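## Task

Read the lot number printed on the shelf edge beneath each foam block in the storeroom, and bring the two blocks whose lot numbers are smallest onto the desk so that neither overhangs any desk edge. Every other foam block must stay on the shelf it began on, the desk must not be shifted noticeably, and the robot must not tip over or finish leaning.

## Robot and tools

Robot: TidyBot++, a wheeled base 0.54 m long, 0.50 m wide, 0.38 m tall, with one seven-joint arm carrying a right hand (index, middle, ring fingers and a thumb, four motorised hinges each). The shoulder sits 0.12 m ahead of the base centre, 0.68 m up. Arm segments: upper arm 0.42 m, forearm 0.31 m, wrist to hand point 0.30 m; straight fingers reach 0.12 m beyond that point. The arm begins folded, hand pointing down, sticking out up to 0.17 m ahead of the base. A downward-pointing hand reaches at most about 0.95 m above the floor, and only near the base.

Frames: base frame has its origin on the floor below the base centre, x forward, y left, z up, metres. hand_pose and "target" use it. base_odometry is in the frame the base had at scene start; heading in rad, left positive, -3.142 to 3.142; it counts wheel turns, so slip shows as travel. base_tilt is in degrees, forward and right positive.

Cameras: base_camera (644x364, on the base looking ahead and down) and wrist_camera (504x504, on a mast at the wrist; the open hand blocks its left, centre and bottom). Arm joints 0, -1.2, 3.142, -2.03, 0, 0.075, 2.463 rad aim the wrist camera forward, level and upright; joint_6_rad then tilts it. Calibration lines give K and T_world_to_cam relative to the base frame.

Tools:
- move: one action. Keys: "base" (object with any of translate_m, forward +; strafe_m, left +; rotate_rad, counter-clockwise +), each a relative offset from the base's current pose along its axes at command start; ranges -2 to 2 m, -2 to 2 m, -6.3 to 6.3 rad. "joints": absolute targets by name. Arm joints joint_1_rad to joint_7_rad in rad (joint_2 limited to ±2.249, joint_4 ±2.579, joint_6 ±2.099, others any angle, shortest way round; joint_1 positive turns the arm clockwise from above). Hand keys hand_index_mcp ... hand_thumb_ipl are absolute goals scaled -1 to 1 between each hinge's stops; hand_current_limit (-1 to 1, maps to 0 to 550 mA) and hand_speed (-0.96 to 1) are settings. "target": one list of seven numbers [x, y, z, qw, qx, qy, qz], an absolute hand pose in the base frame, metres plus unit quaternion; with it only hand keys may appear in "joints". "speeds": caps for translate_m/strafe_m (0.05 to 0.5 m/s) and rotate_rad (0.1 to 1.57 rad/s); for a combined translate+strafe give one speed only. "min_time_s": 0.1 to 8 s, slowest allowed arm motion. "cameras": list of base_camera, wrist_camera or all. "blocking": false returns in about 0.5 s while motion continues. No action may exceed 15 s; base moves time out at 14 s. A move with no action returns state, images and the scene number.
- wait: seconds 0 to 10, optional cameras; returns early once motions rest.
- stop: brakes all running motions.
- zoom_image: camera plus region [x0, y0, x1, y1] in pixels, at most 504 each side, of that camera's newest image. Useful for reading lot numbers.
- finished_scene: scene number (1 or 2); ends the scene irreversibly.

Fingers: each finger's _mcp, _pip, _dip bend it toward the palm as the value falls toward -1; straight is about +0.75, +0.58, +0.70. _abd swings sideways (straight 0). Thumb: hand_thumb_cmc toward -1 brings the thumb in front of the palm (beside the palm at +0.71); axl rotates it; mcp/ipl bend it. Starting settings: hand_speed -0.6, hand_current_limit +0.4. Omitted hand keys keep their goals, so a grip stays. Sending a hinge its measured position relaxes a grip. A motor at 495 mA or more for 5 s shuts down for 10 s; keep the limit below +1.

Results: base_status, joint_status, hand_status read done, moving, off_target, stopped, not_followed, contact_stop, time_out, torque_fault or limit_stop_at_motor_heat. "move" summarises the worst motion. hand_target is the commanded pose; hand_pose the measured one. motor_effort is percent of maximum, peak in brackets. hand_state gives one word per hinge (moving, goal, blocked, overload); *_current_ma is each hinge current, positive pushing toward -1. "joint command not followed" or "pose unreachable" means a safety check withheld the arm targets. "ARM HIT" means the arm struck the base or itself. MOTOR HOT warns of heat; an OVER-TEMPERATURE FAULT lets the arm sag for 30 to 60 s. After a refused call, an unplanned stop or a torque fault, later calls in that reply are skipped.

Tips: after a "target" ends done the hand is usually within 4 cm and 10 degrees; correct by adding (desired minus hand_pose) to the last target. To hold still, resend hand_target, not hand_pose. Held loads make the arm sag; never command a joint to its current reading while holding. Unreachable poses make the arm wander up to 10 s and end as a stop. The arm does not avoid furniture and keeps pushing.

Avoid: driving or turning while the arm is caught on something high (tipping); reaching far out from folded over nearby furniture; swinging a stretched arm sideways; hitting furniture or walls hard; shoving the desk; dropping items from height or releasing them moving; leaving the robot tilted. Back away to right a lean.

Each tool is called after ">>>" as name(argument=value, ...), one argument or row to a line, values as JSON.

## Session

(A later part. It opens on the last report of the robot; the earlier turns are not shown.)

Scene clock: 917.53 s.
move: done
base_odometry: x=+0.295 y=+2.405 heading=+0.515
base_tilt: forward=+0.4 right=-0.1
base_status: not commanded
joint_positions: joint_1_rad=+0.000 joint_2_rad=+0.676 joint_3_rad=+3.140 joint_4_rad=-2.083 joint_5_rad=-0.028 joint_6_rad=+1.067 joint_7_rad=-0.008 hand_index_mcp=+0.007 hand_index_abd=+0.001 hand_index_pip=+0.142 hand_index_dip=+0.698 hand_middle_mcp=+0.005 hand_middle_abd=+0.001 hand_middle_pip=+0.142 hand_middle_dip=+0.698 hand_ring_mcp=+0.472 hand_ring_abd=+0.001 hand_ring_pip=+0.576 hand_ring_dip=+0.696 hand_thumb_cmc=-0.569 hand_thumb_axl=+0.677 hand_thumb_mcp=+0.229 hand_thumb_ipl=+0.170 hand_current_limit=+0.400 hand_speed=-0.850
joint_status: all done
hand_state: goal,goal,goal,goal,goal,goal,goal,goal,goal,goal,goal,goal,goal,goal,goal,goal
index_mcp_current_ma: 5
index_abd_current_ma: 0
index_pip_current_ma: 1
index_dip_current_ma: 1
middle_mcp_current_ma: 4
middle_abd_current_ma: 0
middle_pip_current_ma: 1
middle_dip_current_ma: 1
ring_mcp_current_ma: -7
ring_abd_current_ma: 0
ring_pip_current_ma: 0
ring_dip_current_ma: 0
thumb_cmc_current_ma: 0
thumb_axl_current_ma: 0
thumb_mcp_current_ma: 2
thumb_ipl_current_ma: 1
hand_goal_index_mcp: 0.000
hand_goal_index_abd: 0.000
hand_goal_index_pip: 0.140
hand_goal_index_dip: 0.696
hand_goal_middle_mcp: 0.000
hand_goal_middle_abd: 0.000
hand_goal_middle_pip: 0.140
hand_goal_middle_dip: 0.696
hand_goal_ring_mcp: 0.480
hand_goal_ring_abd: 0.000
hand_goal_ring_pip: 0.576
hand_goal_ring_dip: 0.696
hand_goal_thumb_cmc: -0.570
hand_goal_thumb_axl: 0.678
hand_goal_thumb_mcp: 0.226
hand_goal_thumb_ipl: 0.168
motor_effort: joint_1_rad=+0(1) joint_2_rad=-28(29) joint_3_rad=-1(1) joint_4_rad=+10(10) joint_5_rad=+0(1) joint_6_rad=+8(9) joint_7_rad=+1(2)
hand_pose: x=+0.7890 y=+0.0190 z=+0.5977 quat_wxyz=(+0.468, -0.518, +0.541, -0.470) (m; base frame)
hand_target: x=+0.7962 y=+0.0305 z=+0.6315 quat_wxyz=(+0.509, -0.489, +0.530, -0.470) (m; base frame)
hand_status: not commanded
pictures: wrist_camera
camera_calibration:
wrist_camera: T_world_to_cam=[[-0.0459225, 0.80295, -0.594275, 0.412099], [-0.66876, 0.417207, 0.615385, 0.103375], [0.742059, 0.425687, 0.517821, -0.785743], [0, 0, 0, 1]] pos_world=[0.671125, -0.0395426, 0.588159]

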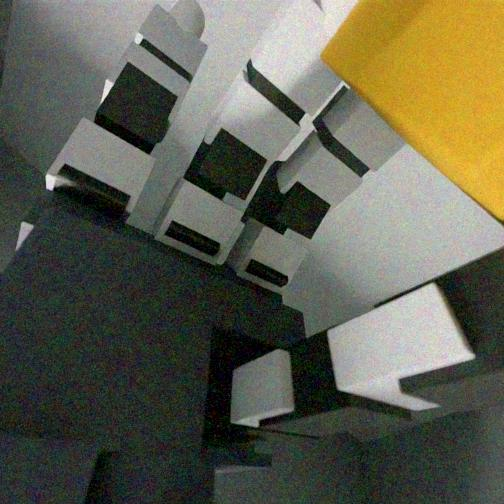

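>>> move(
  joints={"hand_index_mcp": -0.12, "hand_middle_mcp": -0.12},
)

>>> move(
  joints={"hand_index_mcp": -0.25, "hand_middle_mcp": -0.25},
  cameras=["wrist_camera"],
)

Scene clock: 920.20 s.
move: off_target
base_odometry: x=+0.295 y=+2.405 heading=+0.515
base_tilt: forward=+0.4 right=-0.1
base_status: not commanded
joint_positions: joint_1_rad=+0.000 joint_2_rad=+0.675 joint_3_rad=+3.140 joint_4_rad=-2.083 joint_5_rad=-0.028 joint_6_rad=+1.067 joint_7_rad=-0.009 hand_index_mcp=-0.042 hand_index_abd=+0.000 hand_index_pip=+0.161 hand_index_dip=+0.705 hand_middle_mcp=-0.049 hand_middle_abd=+0.000 hand_middle_pip=+0.166 hand_middle_dip=+0.705 hand_ring_mcp=+0.472 hand_ring_abd=+0.001 hand_ring_pip=+0.576 hand_ring_dip=+0.696 hand_thumb_cmc=-0.566 hand_thumb_axl=+0.677 hand_thumb_mcp=+0.261 hand_thumb_ipl=+0.176 hand_current_limit=+0.400 hand_speed=-0.850
joint_status: hand_index_mcp off_target (ended at -0.042, target -0.120); hand_middle_mcp off_target (ended at -0.049, target -0.120)
hand_state: blocked,goal,blocked,goal,blocked,goal,blocked,goal,goal,goal,goal,goal,goal,goal,blocked,goal
index_mcp_current_ma: 201
index_abd_current_ma: 0
index_pip_current_ma: 24
index_dip_current_ma: 8
middle_mcp_current_ma: 175
middle_abd_current_ma: 0
middle_pip_current_ma: 34
middle_dip_current_ma: 7
ring_mcp_current_ma: -7
ring_abd_current_ma: 0
ring_pip_current_ma: 0
ring_dip_current_ma: 0
thumb_cmc_current_ma: 2
thumb_axl_current_ma: 0
thumb_mcp_current_ma: 81
thumb_ipl_current_ma: 9
hand_goal_index_mcp: -0.120
hand_goal_index_abd: 0.000
hand_goal_index_pip: 0.140
hand_goal_index_dip: 0.696
hand_goal_middle_mcp: -0.120
hand_goal_middle_abd: 0.000
hand_goal_middle_pip: 0.140
hand_goal_middle_dip: 0.696
hand_goal_ring_mcp: 0.480
hand_goal_ring_abd: 0.000
hand_goal_ring_pip: 0.576
hand_goal_ring_dip: 0.696
hand_goal_thumb_cmc: -0.570
hand_goal_thumb_axl: 0.678
hand_goal_thumb_mcp: 0.226
hand_goal_thumb_ipl: 0.168
motor_effort: joint_1_rad=-1(1) joint_2_rad=-27(29) joint_3_rad=-1(1) joint_4_rad=+9(10) joint_5_rad=+0(1) joint_6_rad=+7(8) joint_7_rad=+1(1)
hand_pose: x=+0.7892 y=+0.0191 z=+0.5986 quat_wxyz=(+0.468, -0.517, +0.541, -0.470) (m; base frame)
hand_target: x=+0.7962 y=+0.0305 z=+0.6315 quat_wxyz=(+0.509, -0.489, +0.530, -0.470) (m; base frame)
hand_status: not commanded
pictures: none

Scene clock: 920.80 s.
move: off_target
base_odometry: x=+0.295 y=+2.405 heading=+0.515
base_tilt: forward=+0.4 right=-0.1
base_status: not commanded
joint_positions: joint_1_rad=+0.000 joint_2_rad=+0.674 joint_3_rad=+3.140 joint_4_rad=-2.083 joint_5_rad=-0.028 joint_6_rad=+1.067 joint_7_rad=-0.009 hand_index_mcp=-0.077 hand_index_abd=-0.002 hand_index_pip=+0.173 hand_index_dip=+0.712 hand_middle_mcp=-0.092 hand_middle_abd=-0.002 hand_middle_pip=+0.184 hand_middle_dip=+0.712 hand_ring_mcp=+0.472 hand_ring_abd=+0.001 hand_ring_pip=+0.576 hand_ring_dip=+0.696 hand_thumb_cmc=-0.561 hand_thumb_axl=+0.677 hand_thumb_mcp=+0.285 hand_thumb_ipl=+0.182 hand_current_limit=+0.400 hand_speed=-0.850
joint_status: hand_index_mcp off_target (ended at -0.077, target -0.250); hand_middle_mcp off_target (ended at -0.092, target -0.250)
hand_state: blocked,goal,blocked,goal,blocked,goal,blocked,goal,goal,goal,goal,goal,goal,goal,blocked,goal
index_mcp_current_ma: 385
index_abd_current_ma: -1
index_pip_current_ma: 50
index_dip_current_ma: 17
middle_mcp_current_ma: 385
middle_abd_current_ma: -1
middle_pip_current_ma: 78
middle_dip_current_ma: 18
ring_mcp_current_ma: -7
ring_abd_current_ma: 0
ring_pip_current_ma: 0
ring_dip_current_ma: 0
thumb_cmc_current_ma: 8
thumb_axl_current_ma: 0
thumb_mcp_current_ma: 176
thumb_ipl_current_ma: 22
hand_goal_index_mcp: -0.250
hand_goal_index_abd: 0.000
hand_goal_index_pip: 0.140
hand_goal_index_dip: 0.696
hand_goal_middle_mcp: -0.250
hand_goal_middle_abd: 0.000
hand_goal_middle_pip: 0.140
hand_goal_middle_dip: 0.696
hand_goal_ring_mcp: 0.480
hand_goal_ring_abd: 0.000
hand_goal_ring_pip: 0.576
hand_goal_ring_dip: 0.696
hand_goal_thumb_cmc: -0.570
hand_goal_thumb_axl: 0.678
hand_goal_thumb_mcp: 0.226
hand_goal_thumb_ipl: 0.168
motor_effort: joint_1_rad=+0(1) joint_2_rad=-27(27) joint_3_rad=-1(1) joint_4_rad=+8(9) joint_5_rad=+0(1) joint_6_rad=+6(7) joint_7_rad=+1(2)
hand_pose: x=+0.7892 y=+0.0191 z=+0.5992 quat_wxyz=(+0.468, -0.517, +0.541, -0.470) (m; base frame)
hand_target: x=+0.7962 y=+0.0305 z=+0.6315 quat_wxyz=(+0.509, -0.489, +0.530, -0.470) (m; base frame)
hand_status: not commanded
pictures: wrist_camera
camera_calibration:
wrist_camera: T_world_to_cam=[[-0.0444993, 0.803238, -0.593994, 0.411718], [-0.670157, 0.416952, 0.614036, 0.104485], [0.740884, 0.425393, 0.519742, -0.78687], [0, 0, 0, 1]] pos_world=[0.671322, -0.0395436, 0.589369]

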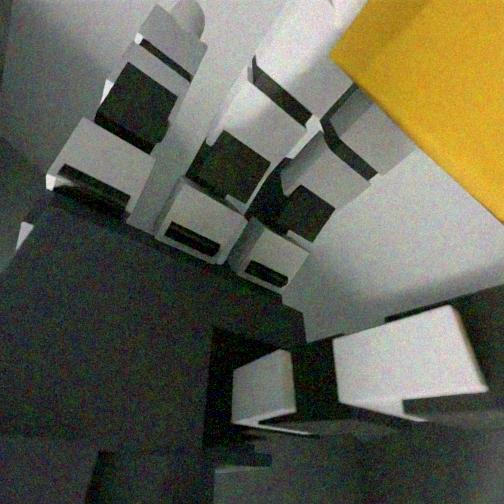

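>>> move(
  joints={"joint_2_rad": 0.605, "joint_4_rad": -2.045, "joint_6_rad": 0.95},
  min_time_s=2,
)

>>> move(
  joints={"joint_2_rad": 0.54, "joint_4_rad": -2.015, "joint_6_rad": 0.85},
  min_time_s=2.5,
  cameras=["wrist_camera"],
)

Scene clock: 927.70 s.
move: done
base_odometry: x=+0.295 y=+2.405 heading=+0.515
base_tilt: forward=+0.4 right=-0.1
base_status: not commanded
joint_positions: joint_1_rad=+0.000 joint_2_rad=+0.638 joint_3_rad=+3.140 joint_4_rad=-2.065 joint_5_rad=-0.028 joint_6_rad=+1.018 joint_7_rad=-0.009 hand_index_mcp=-0.085 hand_index_abd=-0.003 hand_index_pip=+0.175 hand_index_dip=+0.714 hand_middle_mcp=-0.104 hand_middle_abd=-0.004 hand_middle_pip=+0.189 hand_middle_dip=+0.716 hand_ring_mcp=+0.472 hand_ring_abd=+0.001 hand_ring_pip=+0.576 hand_ring_dip=+0.696 hand_thumb_cmc=-0.558 hand_thumb_axl=+0.676 hand_thumb_mcp=+0.292 hand_thumb_ipl=+0.184 hand_current_limit=+0.400 hand_speed=-0.850
joint_status: all done
hand_state: blocked,goal,blocked,goal,blocked,goal,blocked,goal,goal,goal,goal,goal,goal,goal,blocked,goal
index_mcp_current_ma: 385
index_abd_current_ma: -1
index_pip_current_ma: 55
index_dip_current_ma: 20
middle_mcp_current_ma: 385
middle_abd_current_ma: -1
middle_pip_current_ma: 92
middle_dip_current_ma: 23
ring_mcp_current_ma: -7
ring_abd_current_ma: 0
ring_pip_current_ma: 0
ring_dip_current_ma: 0
thumb_cmc_current_ma: 11
thumb_axl_current_ma: -1
thumb_mcp_current_ma: 209
thumb_ipl_current_ma: 27
hand_goal_index_mcp: -0.250
hand_goal_index_abd: 0.000
hand_goal_index_pip: 0.140
hand_goal_index_dip: 0.696
hand_goal_middle_mcp: -0.250
hand_goal_middle_abd: 0.000
hand_goal_middle_pip: 0.140
hand_goal_middle_dip: 0.696
hand_goal_ring_mcp: 0.480
hand_goal_ring_abd: 0.000
hand_goal_ring_pip: 0.576
hand_goal_ring_dip: 0.696
hand_goal_thumb_cmc: -0.570
hand_goal_thumb_axl: 0.678
hand_goal_thumb_mcp: 0.226
hand_goal_thumb_ipl: 0.168
motor_effort: joint_1_rad=+0(1) joint_2_rad=-28(30) joint_3_rad=-1(1) joint_4_rad=+11(12) joint_5_rad=+0(1) joint_6_rad=+9(10) joint_7_rad=+0(2)
hand_pose: x=+0.7933 y=+0.0194 z=+0.6165 quat_wxyz=(+0.470, -0.516, +0.540, -0.471) (m; base frame)
hand_target: x=+0.7950 y=+0.0305 z=+0.6297 quat_wxyz=(+0.485, -0.510, +0.552, -0.448) (m; base frame)
hand_status: not commanded
pictures: none

Scene clock: 930.47 s.
move: done
base_odometry: x=+0.295 y=+2.405 heading=+0.515
base_tilt: forward=+0.4 right=-0.1
base_status: not commanded
joint_positions: joint_1_rad=+0.000 joint_2_rad=+0.573 joint_3_rad=+3.140 joint_4_rad=-2.036 joint_5_rad=-0.028 joint_6_rad=+0.919 joint_7_rad=-0.009 hand_index_mcp=-0.085 hand_index_abd=-0.003 hand_index_pip=+0.175 hand_index_dip=+0.714 hand_middle_mcp=-0.104 hand_middle_abd=-0.004 hand_middle_pip=+0.189 hand_middle_dip=+0.716 hand_ring_mcp=+0.472 hand_ring_abd=+0.001 hand_ring_pip=+0.576 hand_ring_dip=+0.696 hand_thumb_cmc=-0.558 hand_thumb_axl=+0.676 hand_thumb_mcp=+0.292 hand_thumb_ipl=+0.184 hand_current_limit=+0.400 hand_speed=-0.850
joint_status: all done
hand_state: blocked,goal,blocked,goal,blocked,goal,blocked,goal,goal,goal,goal,goal,goal,goal,blocked,goal
index_mcp_current_ma: 385
index_abd_current_ma: -1
index_pip_current_ma: 55
index_dip_current_ma: 20
middle_mcp_current_ma: 385
middle_abd_current_ma: -1
middle_pip_current_ma: 92
middle_dip_current_ma: 23
ring_mcp_current_ma: -7
ring_abd_current_ma: 0
ring_pip_current_ma: 0
ring_dip_current_ma: 0
thumb_cmc_current_ma: 11
thumb_axl_current_ma: -1
thumb_mcp_current_ma: 209
thumb_ipl_current_ma: 27
hand_goal_index_mcp: -0.250
hand_goal_index_abd: 0.000
hand_goal_index_pip: 0.140
hand_goal_index_dip: 0.696
hand_goal_middle_mcp: -0.250
hand_goal_middle_abd: 0.000
hand_goal_middle_pip: 0.140
hand_goal_middle_dip: 0.696
hand_goal_ring_mcp: 0.480
hand_goal_ring_abd: 0.000
hand_goal_ring_pip: 0.576
hand_goal_ring_dip: 0.696
hand_goal_thumb_cmc: -0.570
hand_goal_thumb_axl: 0.678
hand_goal_thumb_mcp: 0.226
hand_goal_thumb_ipl: 0.168
motor_effort: joint_1_rad=-1(1) joint_2_rad=-28(30) joint_3_rad=+0(1) joint_4_rad=+12(13) joint_5_rad=+0(1) joint_6_rad=+9(10) joint_7_rad=+1(2)
hand_pose: x=+0.7967 y=+0.0201 z=+0.6453 quat_wxyz=(+0.470, -0.516, +0.541, -0.469) (m; base frame)
hand_target: x=+0.7970 y=+0.0305 z=+0.6584 quat_wxyz=(+0.483, -0.511, +0.553, -0.447) (m; base frame)
hand_status: not commanded
pictures: wrist_camera
camera_calibration:
wrist_camera: T_world_to_cam=[[-0.0452373, 0.805266, -0.591186, 0.437353], [-0.671755, 0.413493, 0.614629, 0.0817565], [0.739391, 0.424936, 0.522236, -0.817183], [0, 0, 0, 1]] pos_world=[0.678923, -0.0387406, 0.635069]

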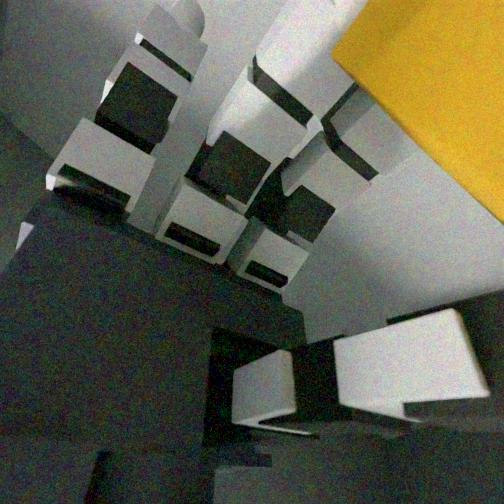

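>>> move(
  base={"translate_m": -0.404, "strafe_m": -0.198},
  speeds={"translate_m": 0.2},
  cameras=["all"],
)

Scene clock: 937.63 s.
move: done
base_odometry: x=+0.041 y=+2.033 heading=+0.516
base_tilt: forward=+0.4 right=-0.1
base_status: done
joint_positions: joint_1_rad=+0.000 joint_2_rad=+0.566 joint_3_rad=+3.140 joint_4_rad=-2.030 joint_5_rad=-0.028 joint_6_rad=+0.916 joint_7_rad=-0.009 hand_index_mcp=-0.087 hand_index_abd=-0.004 hand_index_pip=+0.176 hand_index_dip=+0.714 hand_middle_mcp=-0.106 hand_middle_abd=-0.004 hand_middle_pip=+0.190 hand_middle_dip=+0.716 hand_ring_mcp=+0.472 hand_ring_abd=+0.001 hand_ring_pip=+0.576 hand_ring_dip=+0.696 hand_thumb_cmc=-0.557 hand_thumb_axl=+0.676 hand_thumb_mcp=+0.293 hand_thumb_ipl=+0.185 hand_current_limit=+0.400 hand_speed=-0.850
joint_status: not commanded
hand_state: blocked,goal,blocked,goal,blocked,goal,blocked,blocked,goal,goal,goal,goal,goal,goal,blocked,goal
index_mcp_current_ma: 385
index_abd_current_ma: -2
index_pip_current_ma: 56
index_dip_current_ma: 21
middle_mcp_current_ma: 385
middle_abd_current_ma: -2
middle_pip_current_ma: 94
middle_dip_current_ma: 24
ring_mcp_current_ma: -7
ring_abd_current_ma: 0
ring_pip_current_ma: 0
ring_dip_current_ma: 0
thumb_cmc_current_ma: 12
thumb_axl_current_ma: -1
thumb_mcp_current_ma: 215
thumb_ipl_current_ma: 28
hand_goal_index_mcp: -0.250
hand_goal_index_abd: 0.000
hand_goal_index_pip: 0.140
hand_goal_index_dip: 0.696
hand_goal_middle_mcp: -0.250
hand_goal_middle_abd: 0.000
hand_goal_middle_pip: 0.140
hand_goal_middle_dip: 0.696
hand_goal_ring_mcp: 0.480
hand_goal_ring_abd: 0.000
hand_goal_ring_pip: 0.576
hand_goal_ring_dip: 0.696
hand_goal_thumb_cmc: -0.570
hand_goal_thumb_axl: 0.678
hand_goal_thumb_mcp: 0.226
hand_goal_thumb_ipl: 0.168
motor_effort: joint_1_rad=+0(2) joint_2_rad=-28(30) joint_3_rad=-1(2) joint_4_rad=+12(13) joint_5_rad=+0(1) joint_6_rad=+9(9) joint_7_rad=+1(2)
hand_pose: x=+0.7987 y=+0.0205 z=+0.6516 quat_wxyz=(+0.473, -0.514, +0.538, -0.471) (m; base frame)
hand_target: x=+0.7970 y=+0.0305 z=+0.6584 quat_wxyz=(+0.483, -0.511, +0.553, -0.447) (m; base frame)
hand_status: not commanded
pictures: base_camera, wrist_camera
camera_calibration:
wrist_camera: T_world_to_cam=[[-0.0403465, 0.805379, -0.591385, 0.436967], [-0.677882, 0.412758, 0.608364, 0.0880559], [0.734063, 0.425435, 0.529299, -0.82253], [0, 0, 0, 1]] pos_world=[0.68111, -0.0383373, 0.64021]

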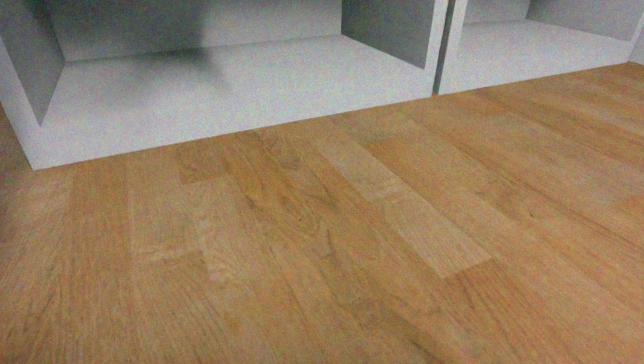

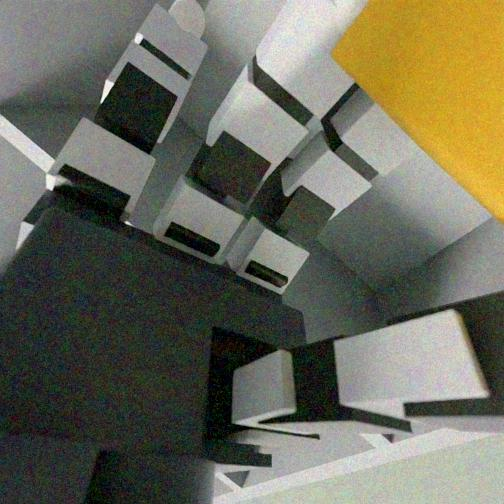

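>>> move(
  base={"translate_m": 0.151, "strafe_m": -0.65},
  speeds={"translate_m": 0.3},
)

>>> move(
  joints={"joint_2_rad": 0.145, "joint_4_rad": -0.935, "joint_6_rad": -0.64},
  min_time_s=3.5,
  cameras=["wrist_camera"],
)

Scene clock: 956.57 s.
move: done
base_odometry: x=+0.493 y=+1.542 heading=+0.515
base_tilt: forward=+0.4 right=-0.1
base_status: done
joint_positions: joint_1_rad=+0.002 joint_2_rad=+0.565 joint_3_rad=+3.140 joint_4_rad=-2.030 joint_5_rad=-0.027 joint_6_rad=+0.915 joint_7_rad=-0.009 hand_index_mcp=-0.087 hand_index_abd=-0.004 hand_index_pip=+0.176 hand_index_dip=+0.714 hand_middle_mcp=-0.107 hand_middle_abd=-0.005 hand_middle_pip=+0.190 hand_middle_dip=+0.716 hand_ring_mcp=+0.472 hand_ring_abd=+0.001 hand_ring_pip=+0.576 hand_ring_dip=+0.696 hand_thumb_cmc=-0.557 hand_thumb_axl=+0.676 hand_thumb_mcp=+0.293 hand_thumb_ipl=+0.185 hand_current_limit=+0.400 hand_speed=-0.850
joint_status: not commanded
hand_state: blocked,goal,blocked,goal,blocked,goal,blocked,blocked,goal,goal,goal,goal,goal,goal,blocked,goal
index_mcp_current_ma: 385
index_abd_current_ma: -2
index_pip_current_ma: 56
index_dip_current_ma: 21
middle_mcp_current_ma: 385
middle_abd_current_ma: -2
middle_pip_current_ma: 94
middle_dip_current_ma: 24
ring_mcp_current_ma: -7
ring_abd_current_ma: 0
ring_pip_current_ma: 0
ring_dip_current_ma: 0
thumb_cmc_current_ma: 13
thumb_axl_current_ma: -1
thumb_mcp_current_ma: 216
thumb_ipl_current_ma: 28
hand_goal_index_mcp: -0.250
hand_goal_index_abd: 0.000
hand_goal_index_pip: 0.140
hand_goal_index_dip: 0.696
hand_goal_middle_mcp: -0.250
hand_goal_middle_abd: 0.000
hand_goal_middle_pip: 0.140
hand_goal_middle_dip: 0.696
hand_goal_ring_mcp: 0.480
hand_goal_ring_abd: 0.000
hand_goal_ring_pip: 0.576
hand_goal_ring_dip: 0.696
hand_goal_thumb_cmc: -0.570
hand_goal_thumb_axl: 0.678
hand_goal_thumb_mcp: 0.226
hand_goal_thumb_ipl: 0.168
motor_effort: joint_1_rad=+0(3) joint_2_rad=-28(29) joint_3_rad=-1(3) joint_4_rad=+12(13) joint_5_rad=+0(1) joint_6_rad=+9(9) joint_7_rad=+0(2)
hand_pose: x=+0.7987 y=+0.0189 z=+0.6517 quat_wxyz=(+0.472, -0.514, +0.539, -0.472) (m; base frame)
hand_target: x=+0.7970 y=+0.0305 z=+0.6584 quat_wxyz=(+0.483, -0.511, +0.553, -0.447) (m; base frame)
hand_status: not commanded
pictures: none

Scene clock: 960.73 s.
move: done
base_odometry: x=+0.493 y=+1.542 heading=+0.515
base_tilt: forward=+0.4 right=-0.1
base_status: not commanded
joint_positions: joint_1_rad=+0.002 joint_2_rad=+0.160 joint_3_rad=+3.140 joint_4_rad=-0.951 joint_5_rad=-0.027 joint_6_rad=-0.570 joint_7_rad=-0.009 hand_index_mcp=-0.087 hand_index_abd=-0.004 hand_index_pip=+0.176 hand_index_dip=+0.714 hand_middle_mcp=-0.107 hand_middle_abd=-0.005 hand_middle_pip=+0.190 hand_middle_dip=+0.716 hand_ring_mcp=+0.472 hand_ring_abd=+0.001 hand_ring_pip=+0.576 hand_ring_dip=+0.696 hand_thumb_cmc=-0.557 hand_thumb_axl=+0.676 hand_thumb_mcp=+0.293 hand_thumb_ipl=+0.185 hand_current_limit=+0.400 hand_speed=-0.850
joint_status: all done
hand_state: blocked,goal,blocked,goal,blocked,goal,blocked,blocked,goal,goal,goal,goal,goal,goal,blocked,goal
index_mcp_current_ma: 385
index_abd_current_ma: -2
index_pip_current_ma: 56
index_dip_current_ma: 21
middle_mcp_current_ma: 385
middle_abd_current_ma: -2
middle_pip_current_ma: 94
middle_dip_current_ma: 24
ring_mcp_current_ma: -7
ring_abd_current_ma: 0
ring_pip_current_ma: 0
ring_dip_current_ma: 0
thumb_cmc_current_ma: 13
thumb_axl_current_ma: -1
thumb_mcp_current_ma: 216
thumb_ipl_current_ma: 28
hand_goal_index_mcp: -0.250
hand_goal_index_abd: 0.000
hand_goal_index_pip: 0.140
hand_goal_index_dip: 0.696
hand_goal_middle_mcp: -0.250
hand_goal_middle_abd: 0.000
hand_goal_middle_pip: 0.140
hand_goal_middle_dip: 0.696
hand_goal_ring_mcp: 0.480
hand_goal_ring_abd: 0.000
hand_goal_ring_pip: 0.576
hand_goal_ring_dip: 0.696
hand_goal_thumb_cmc: -0.570
hand_goal_thumb_axl: 0.678
hand_goal_thumb_mcp: 0.226
hand_goal_thumb_ipl: 0.168
motor_effort: joint_1_rad=+0(1) joint_2_rad=-22(31) joint_3_rad=-1(1) joint_4_rad=+18(20) joint_5_rad=+0(1) joint_6_rad=+9(10) joint_7_rad=+0(2)
hand_pose: x=+0.7578 y=+0.0304 z=+1.1198 quat_wxyz=(+0.483, -0.521, +0.532, -0.460) (m; base frame)
hand_target: x=+0.7428 y=+0.0306 z=+1.1195 quat_wxyz=(+0.479, -0.514, +0.557, -0.443) (m; base frame)
hand_status: not commanded
pictures: wrist_camera
camera_calibration:
wrist_camera: T_world_to_cam=[[-0.068191, 0.809159, -0.58362, 0.716495], [-0.690554, 0.383923, 0.612975, -0.223362], [0.720059, 0.44482, 0.532588, -1.03817], [0, 0, 0, 1]] pos_world=[0.642158, -0.0322059, 1.10799]

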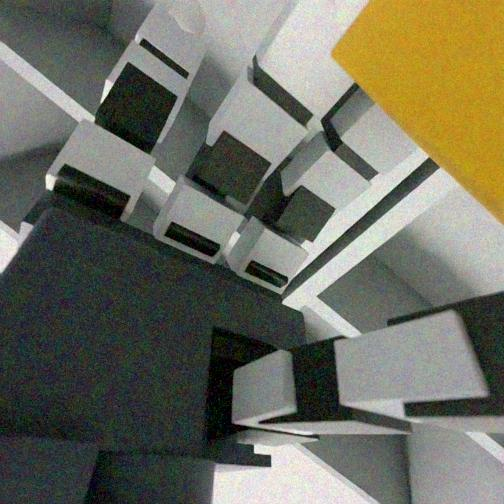

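>>> move(
  base={"translate_m": -0.613, "strafe_m": -0.706, "rotate_rad": 2.025},
  speeds={"translate_m": 0.3, "rotate_rad": 0.6},
  cameras=["base_camera"],
)

Scene clock: 972.73 s.
move: done
base_odometry: x=+0.307 y=+0.625 heading=+2.540
base_tilt: forward=+0.4 right=-0.1
base_status: done
joint_positions: joint_1_rad=+0.000 joint_2_rad=+0.160 joint_3_rad=+3.140 joint_4_rad=-0.951 joint_5_rad=-0.027 joint_6_rad=-0.573 joint_7_rad=-0.010 hand_index_mcp=-0.087 hand_index_abd=-0.005 hand_index_pip=+0.176 hand_index_dip=+0.714 hand_middle_mcp=-0.107 hand_middle_abd=-0.005 hand_middle_pip=+0.190 hand_middle_dip=+0.716 hand_ring_mcp=+0.471 hand_ring_abd=+0.001 hand_ring_pip=+0.576 hand_ring_dip=+0.696 hand_thumb_cmc=-0.557 hand_thumb_axl=+0.675 hand_thumb_mcp=+0.293 hand_thumb_ipl=+0.185 hand_current_limit=+0.400 hand_speed=-0.850
joint_status: not commanded
hand_state: blocked,goal,blocked,goal,blocked,goal,blocked,blocked,goal,goal,goal,goal,goal,goal,blocked,goal
index_mcp_current_ma: 385
index_abd_current_ma: -2
index_pip_current_ma: 56
index_dip_current_ma: 21
middle_mcp_current_ma: 385
middle_abd_current_ma: -2
middle_pip_current_ma: 94
middle_dip_current_ma: 24
ring_mcp_current_ma: -7
ring_abd_current_ma: 0
ring_pip_current_ma: 0
ring_dip_current_ma: 0
thumb_cmc_current_ma: 13
thumb_axl_current_ma: -1
thumb_mcp_current_ma: 216
thumb_ipl_current_ma: 28
hand_goal_index_mcp: -0.250
hand_goal_index_abd: 0.000
hand_goal_index_pip: 0.140
hand_goal_index_dip: 0.696
hand_goal_middle_mcp: -0.250
hand_goal_middle_abd: 0.000
hand_goal_middle_pip: 0.140
hand_goal_middle_dip: 0.696
hand_goal_ring_mcp: 0.480
hand_goal_ring_abd: 0.000
hand_goal_ring_pip: 0.576
hand_goal_ring_dip: 0.696
hand_goal_thumb_cmc: -0.570
hand_goal_thumb_axl: 0.678
hand_goal_thumb_mcp: 0.226
hand_goal_thumb_ipl: 0.168
motor_effort: joint_1_rad=+0(4) joint_2_rad=-21(27) joint_3_rad=+0(2) joint_4_rad=+18(20) joint_5_rad=+0(1) joint_6_rad=+9(10) joint_7_rad=+0(2)
hand_pose: x=+0.7573 y=+0.0323 z=+1.1193 quat_wxyz=(+0.483, -0.523, +0.532, -0.459) (m; base frame)
hand_target: x=+0.7428 y=+0.0306 z=+1.1195 quat_wxyz=(+0.479, -0.514, +0.557, -0.443) (m; base frame)
hand_status: not commanded
pictures: base_camera

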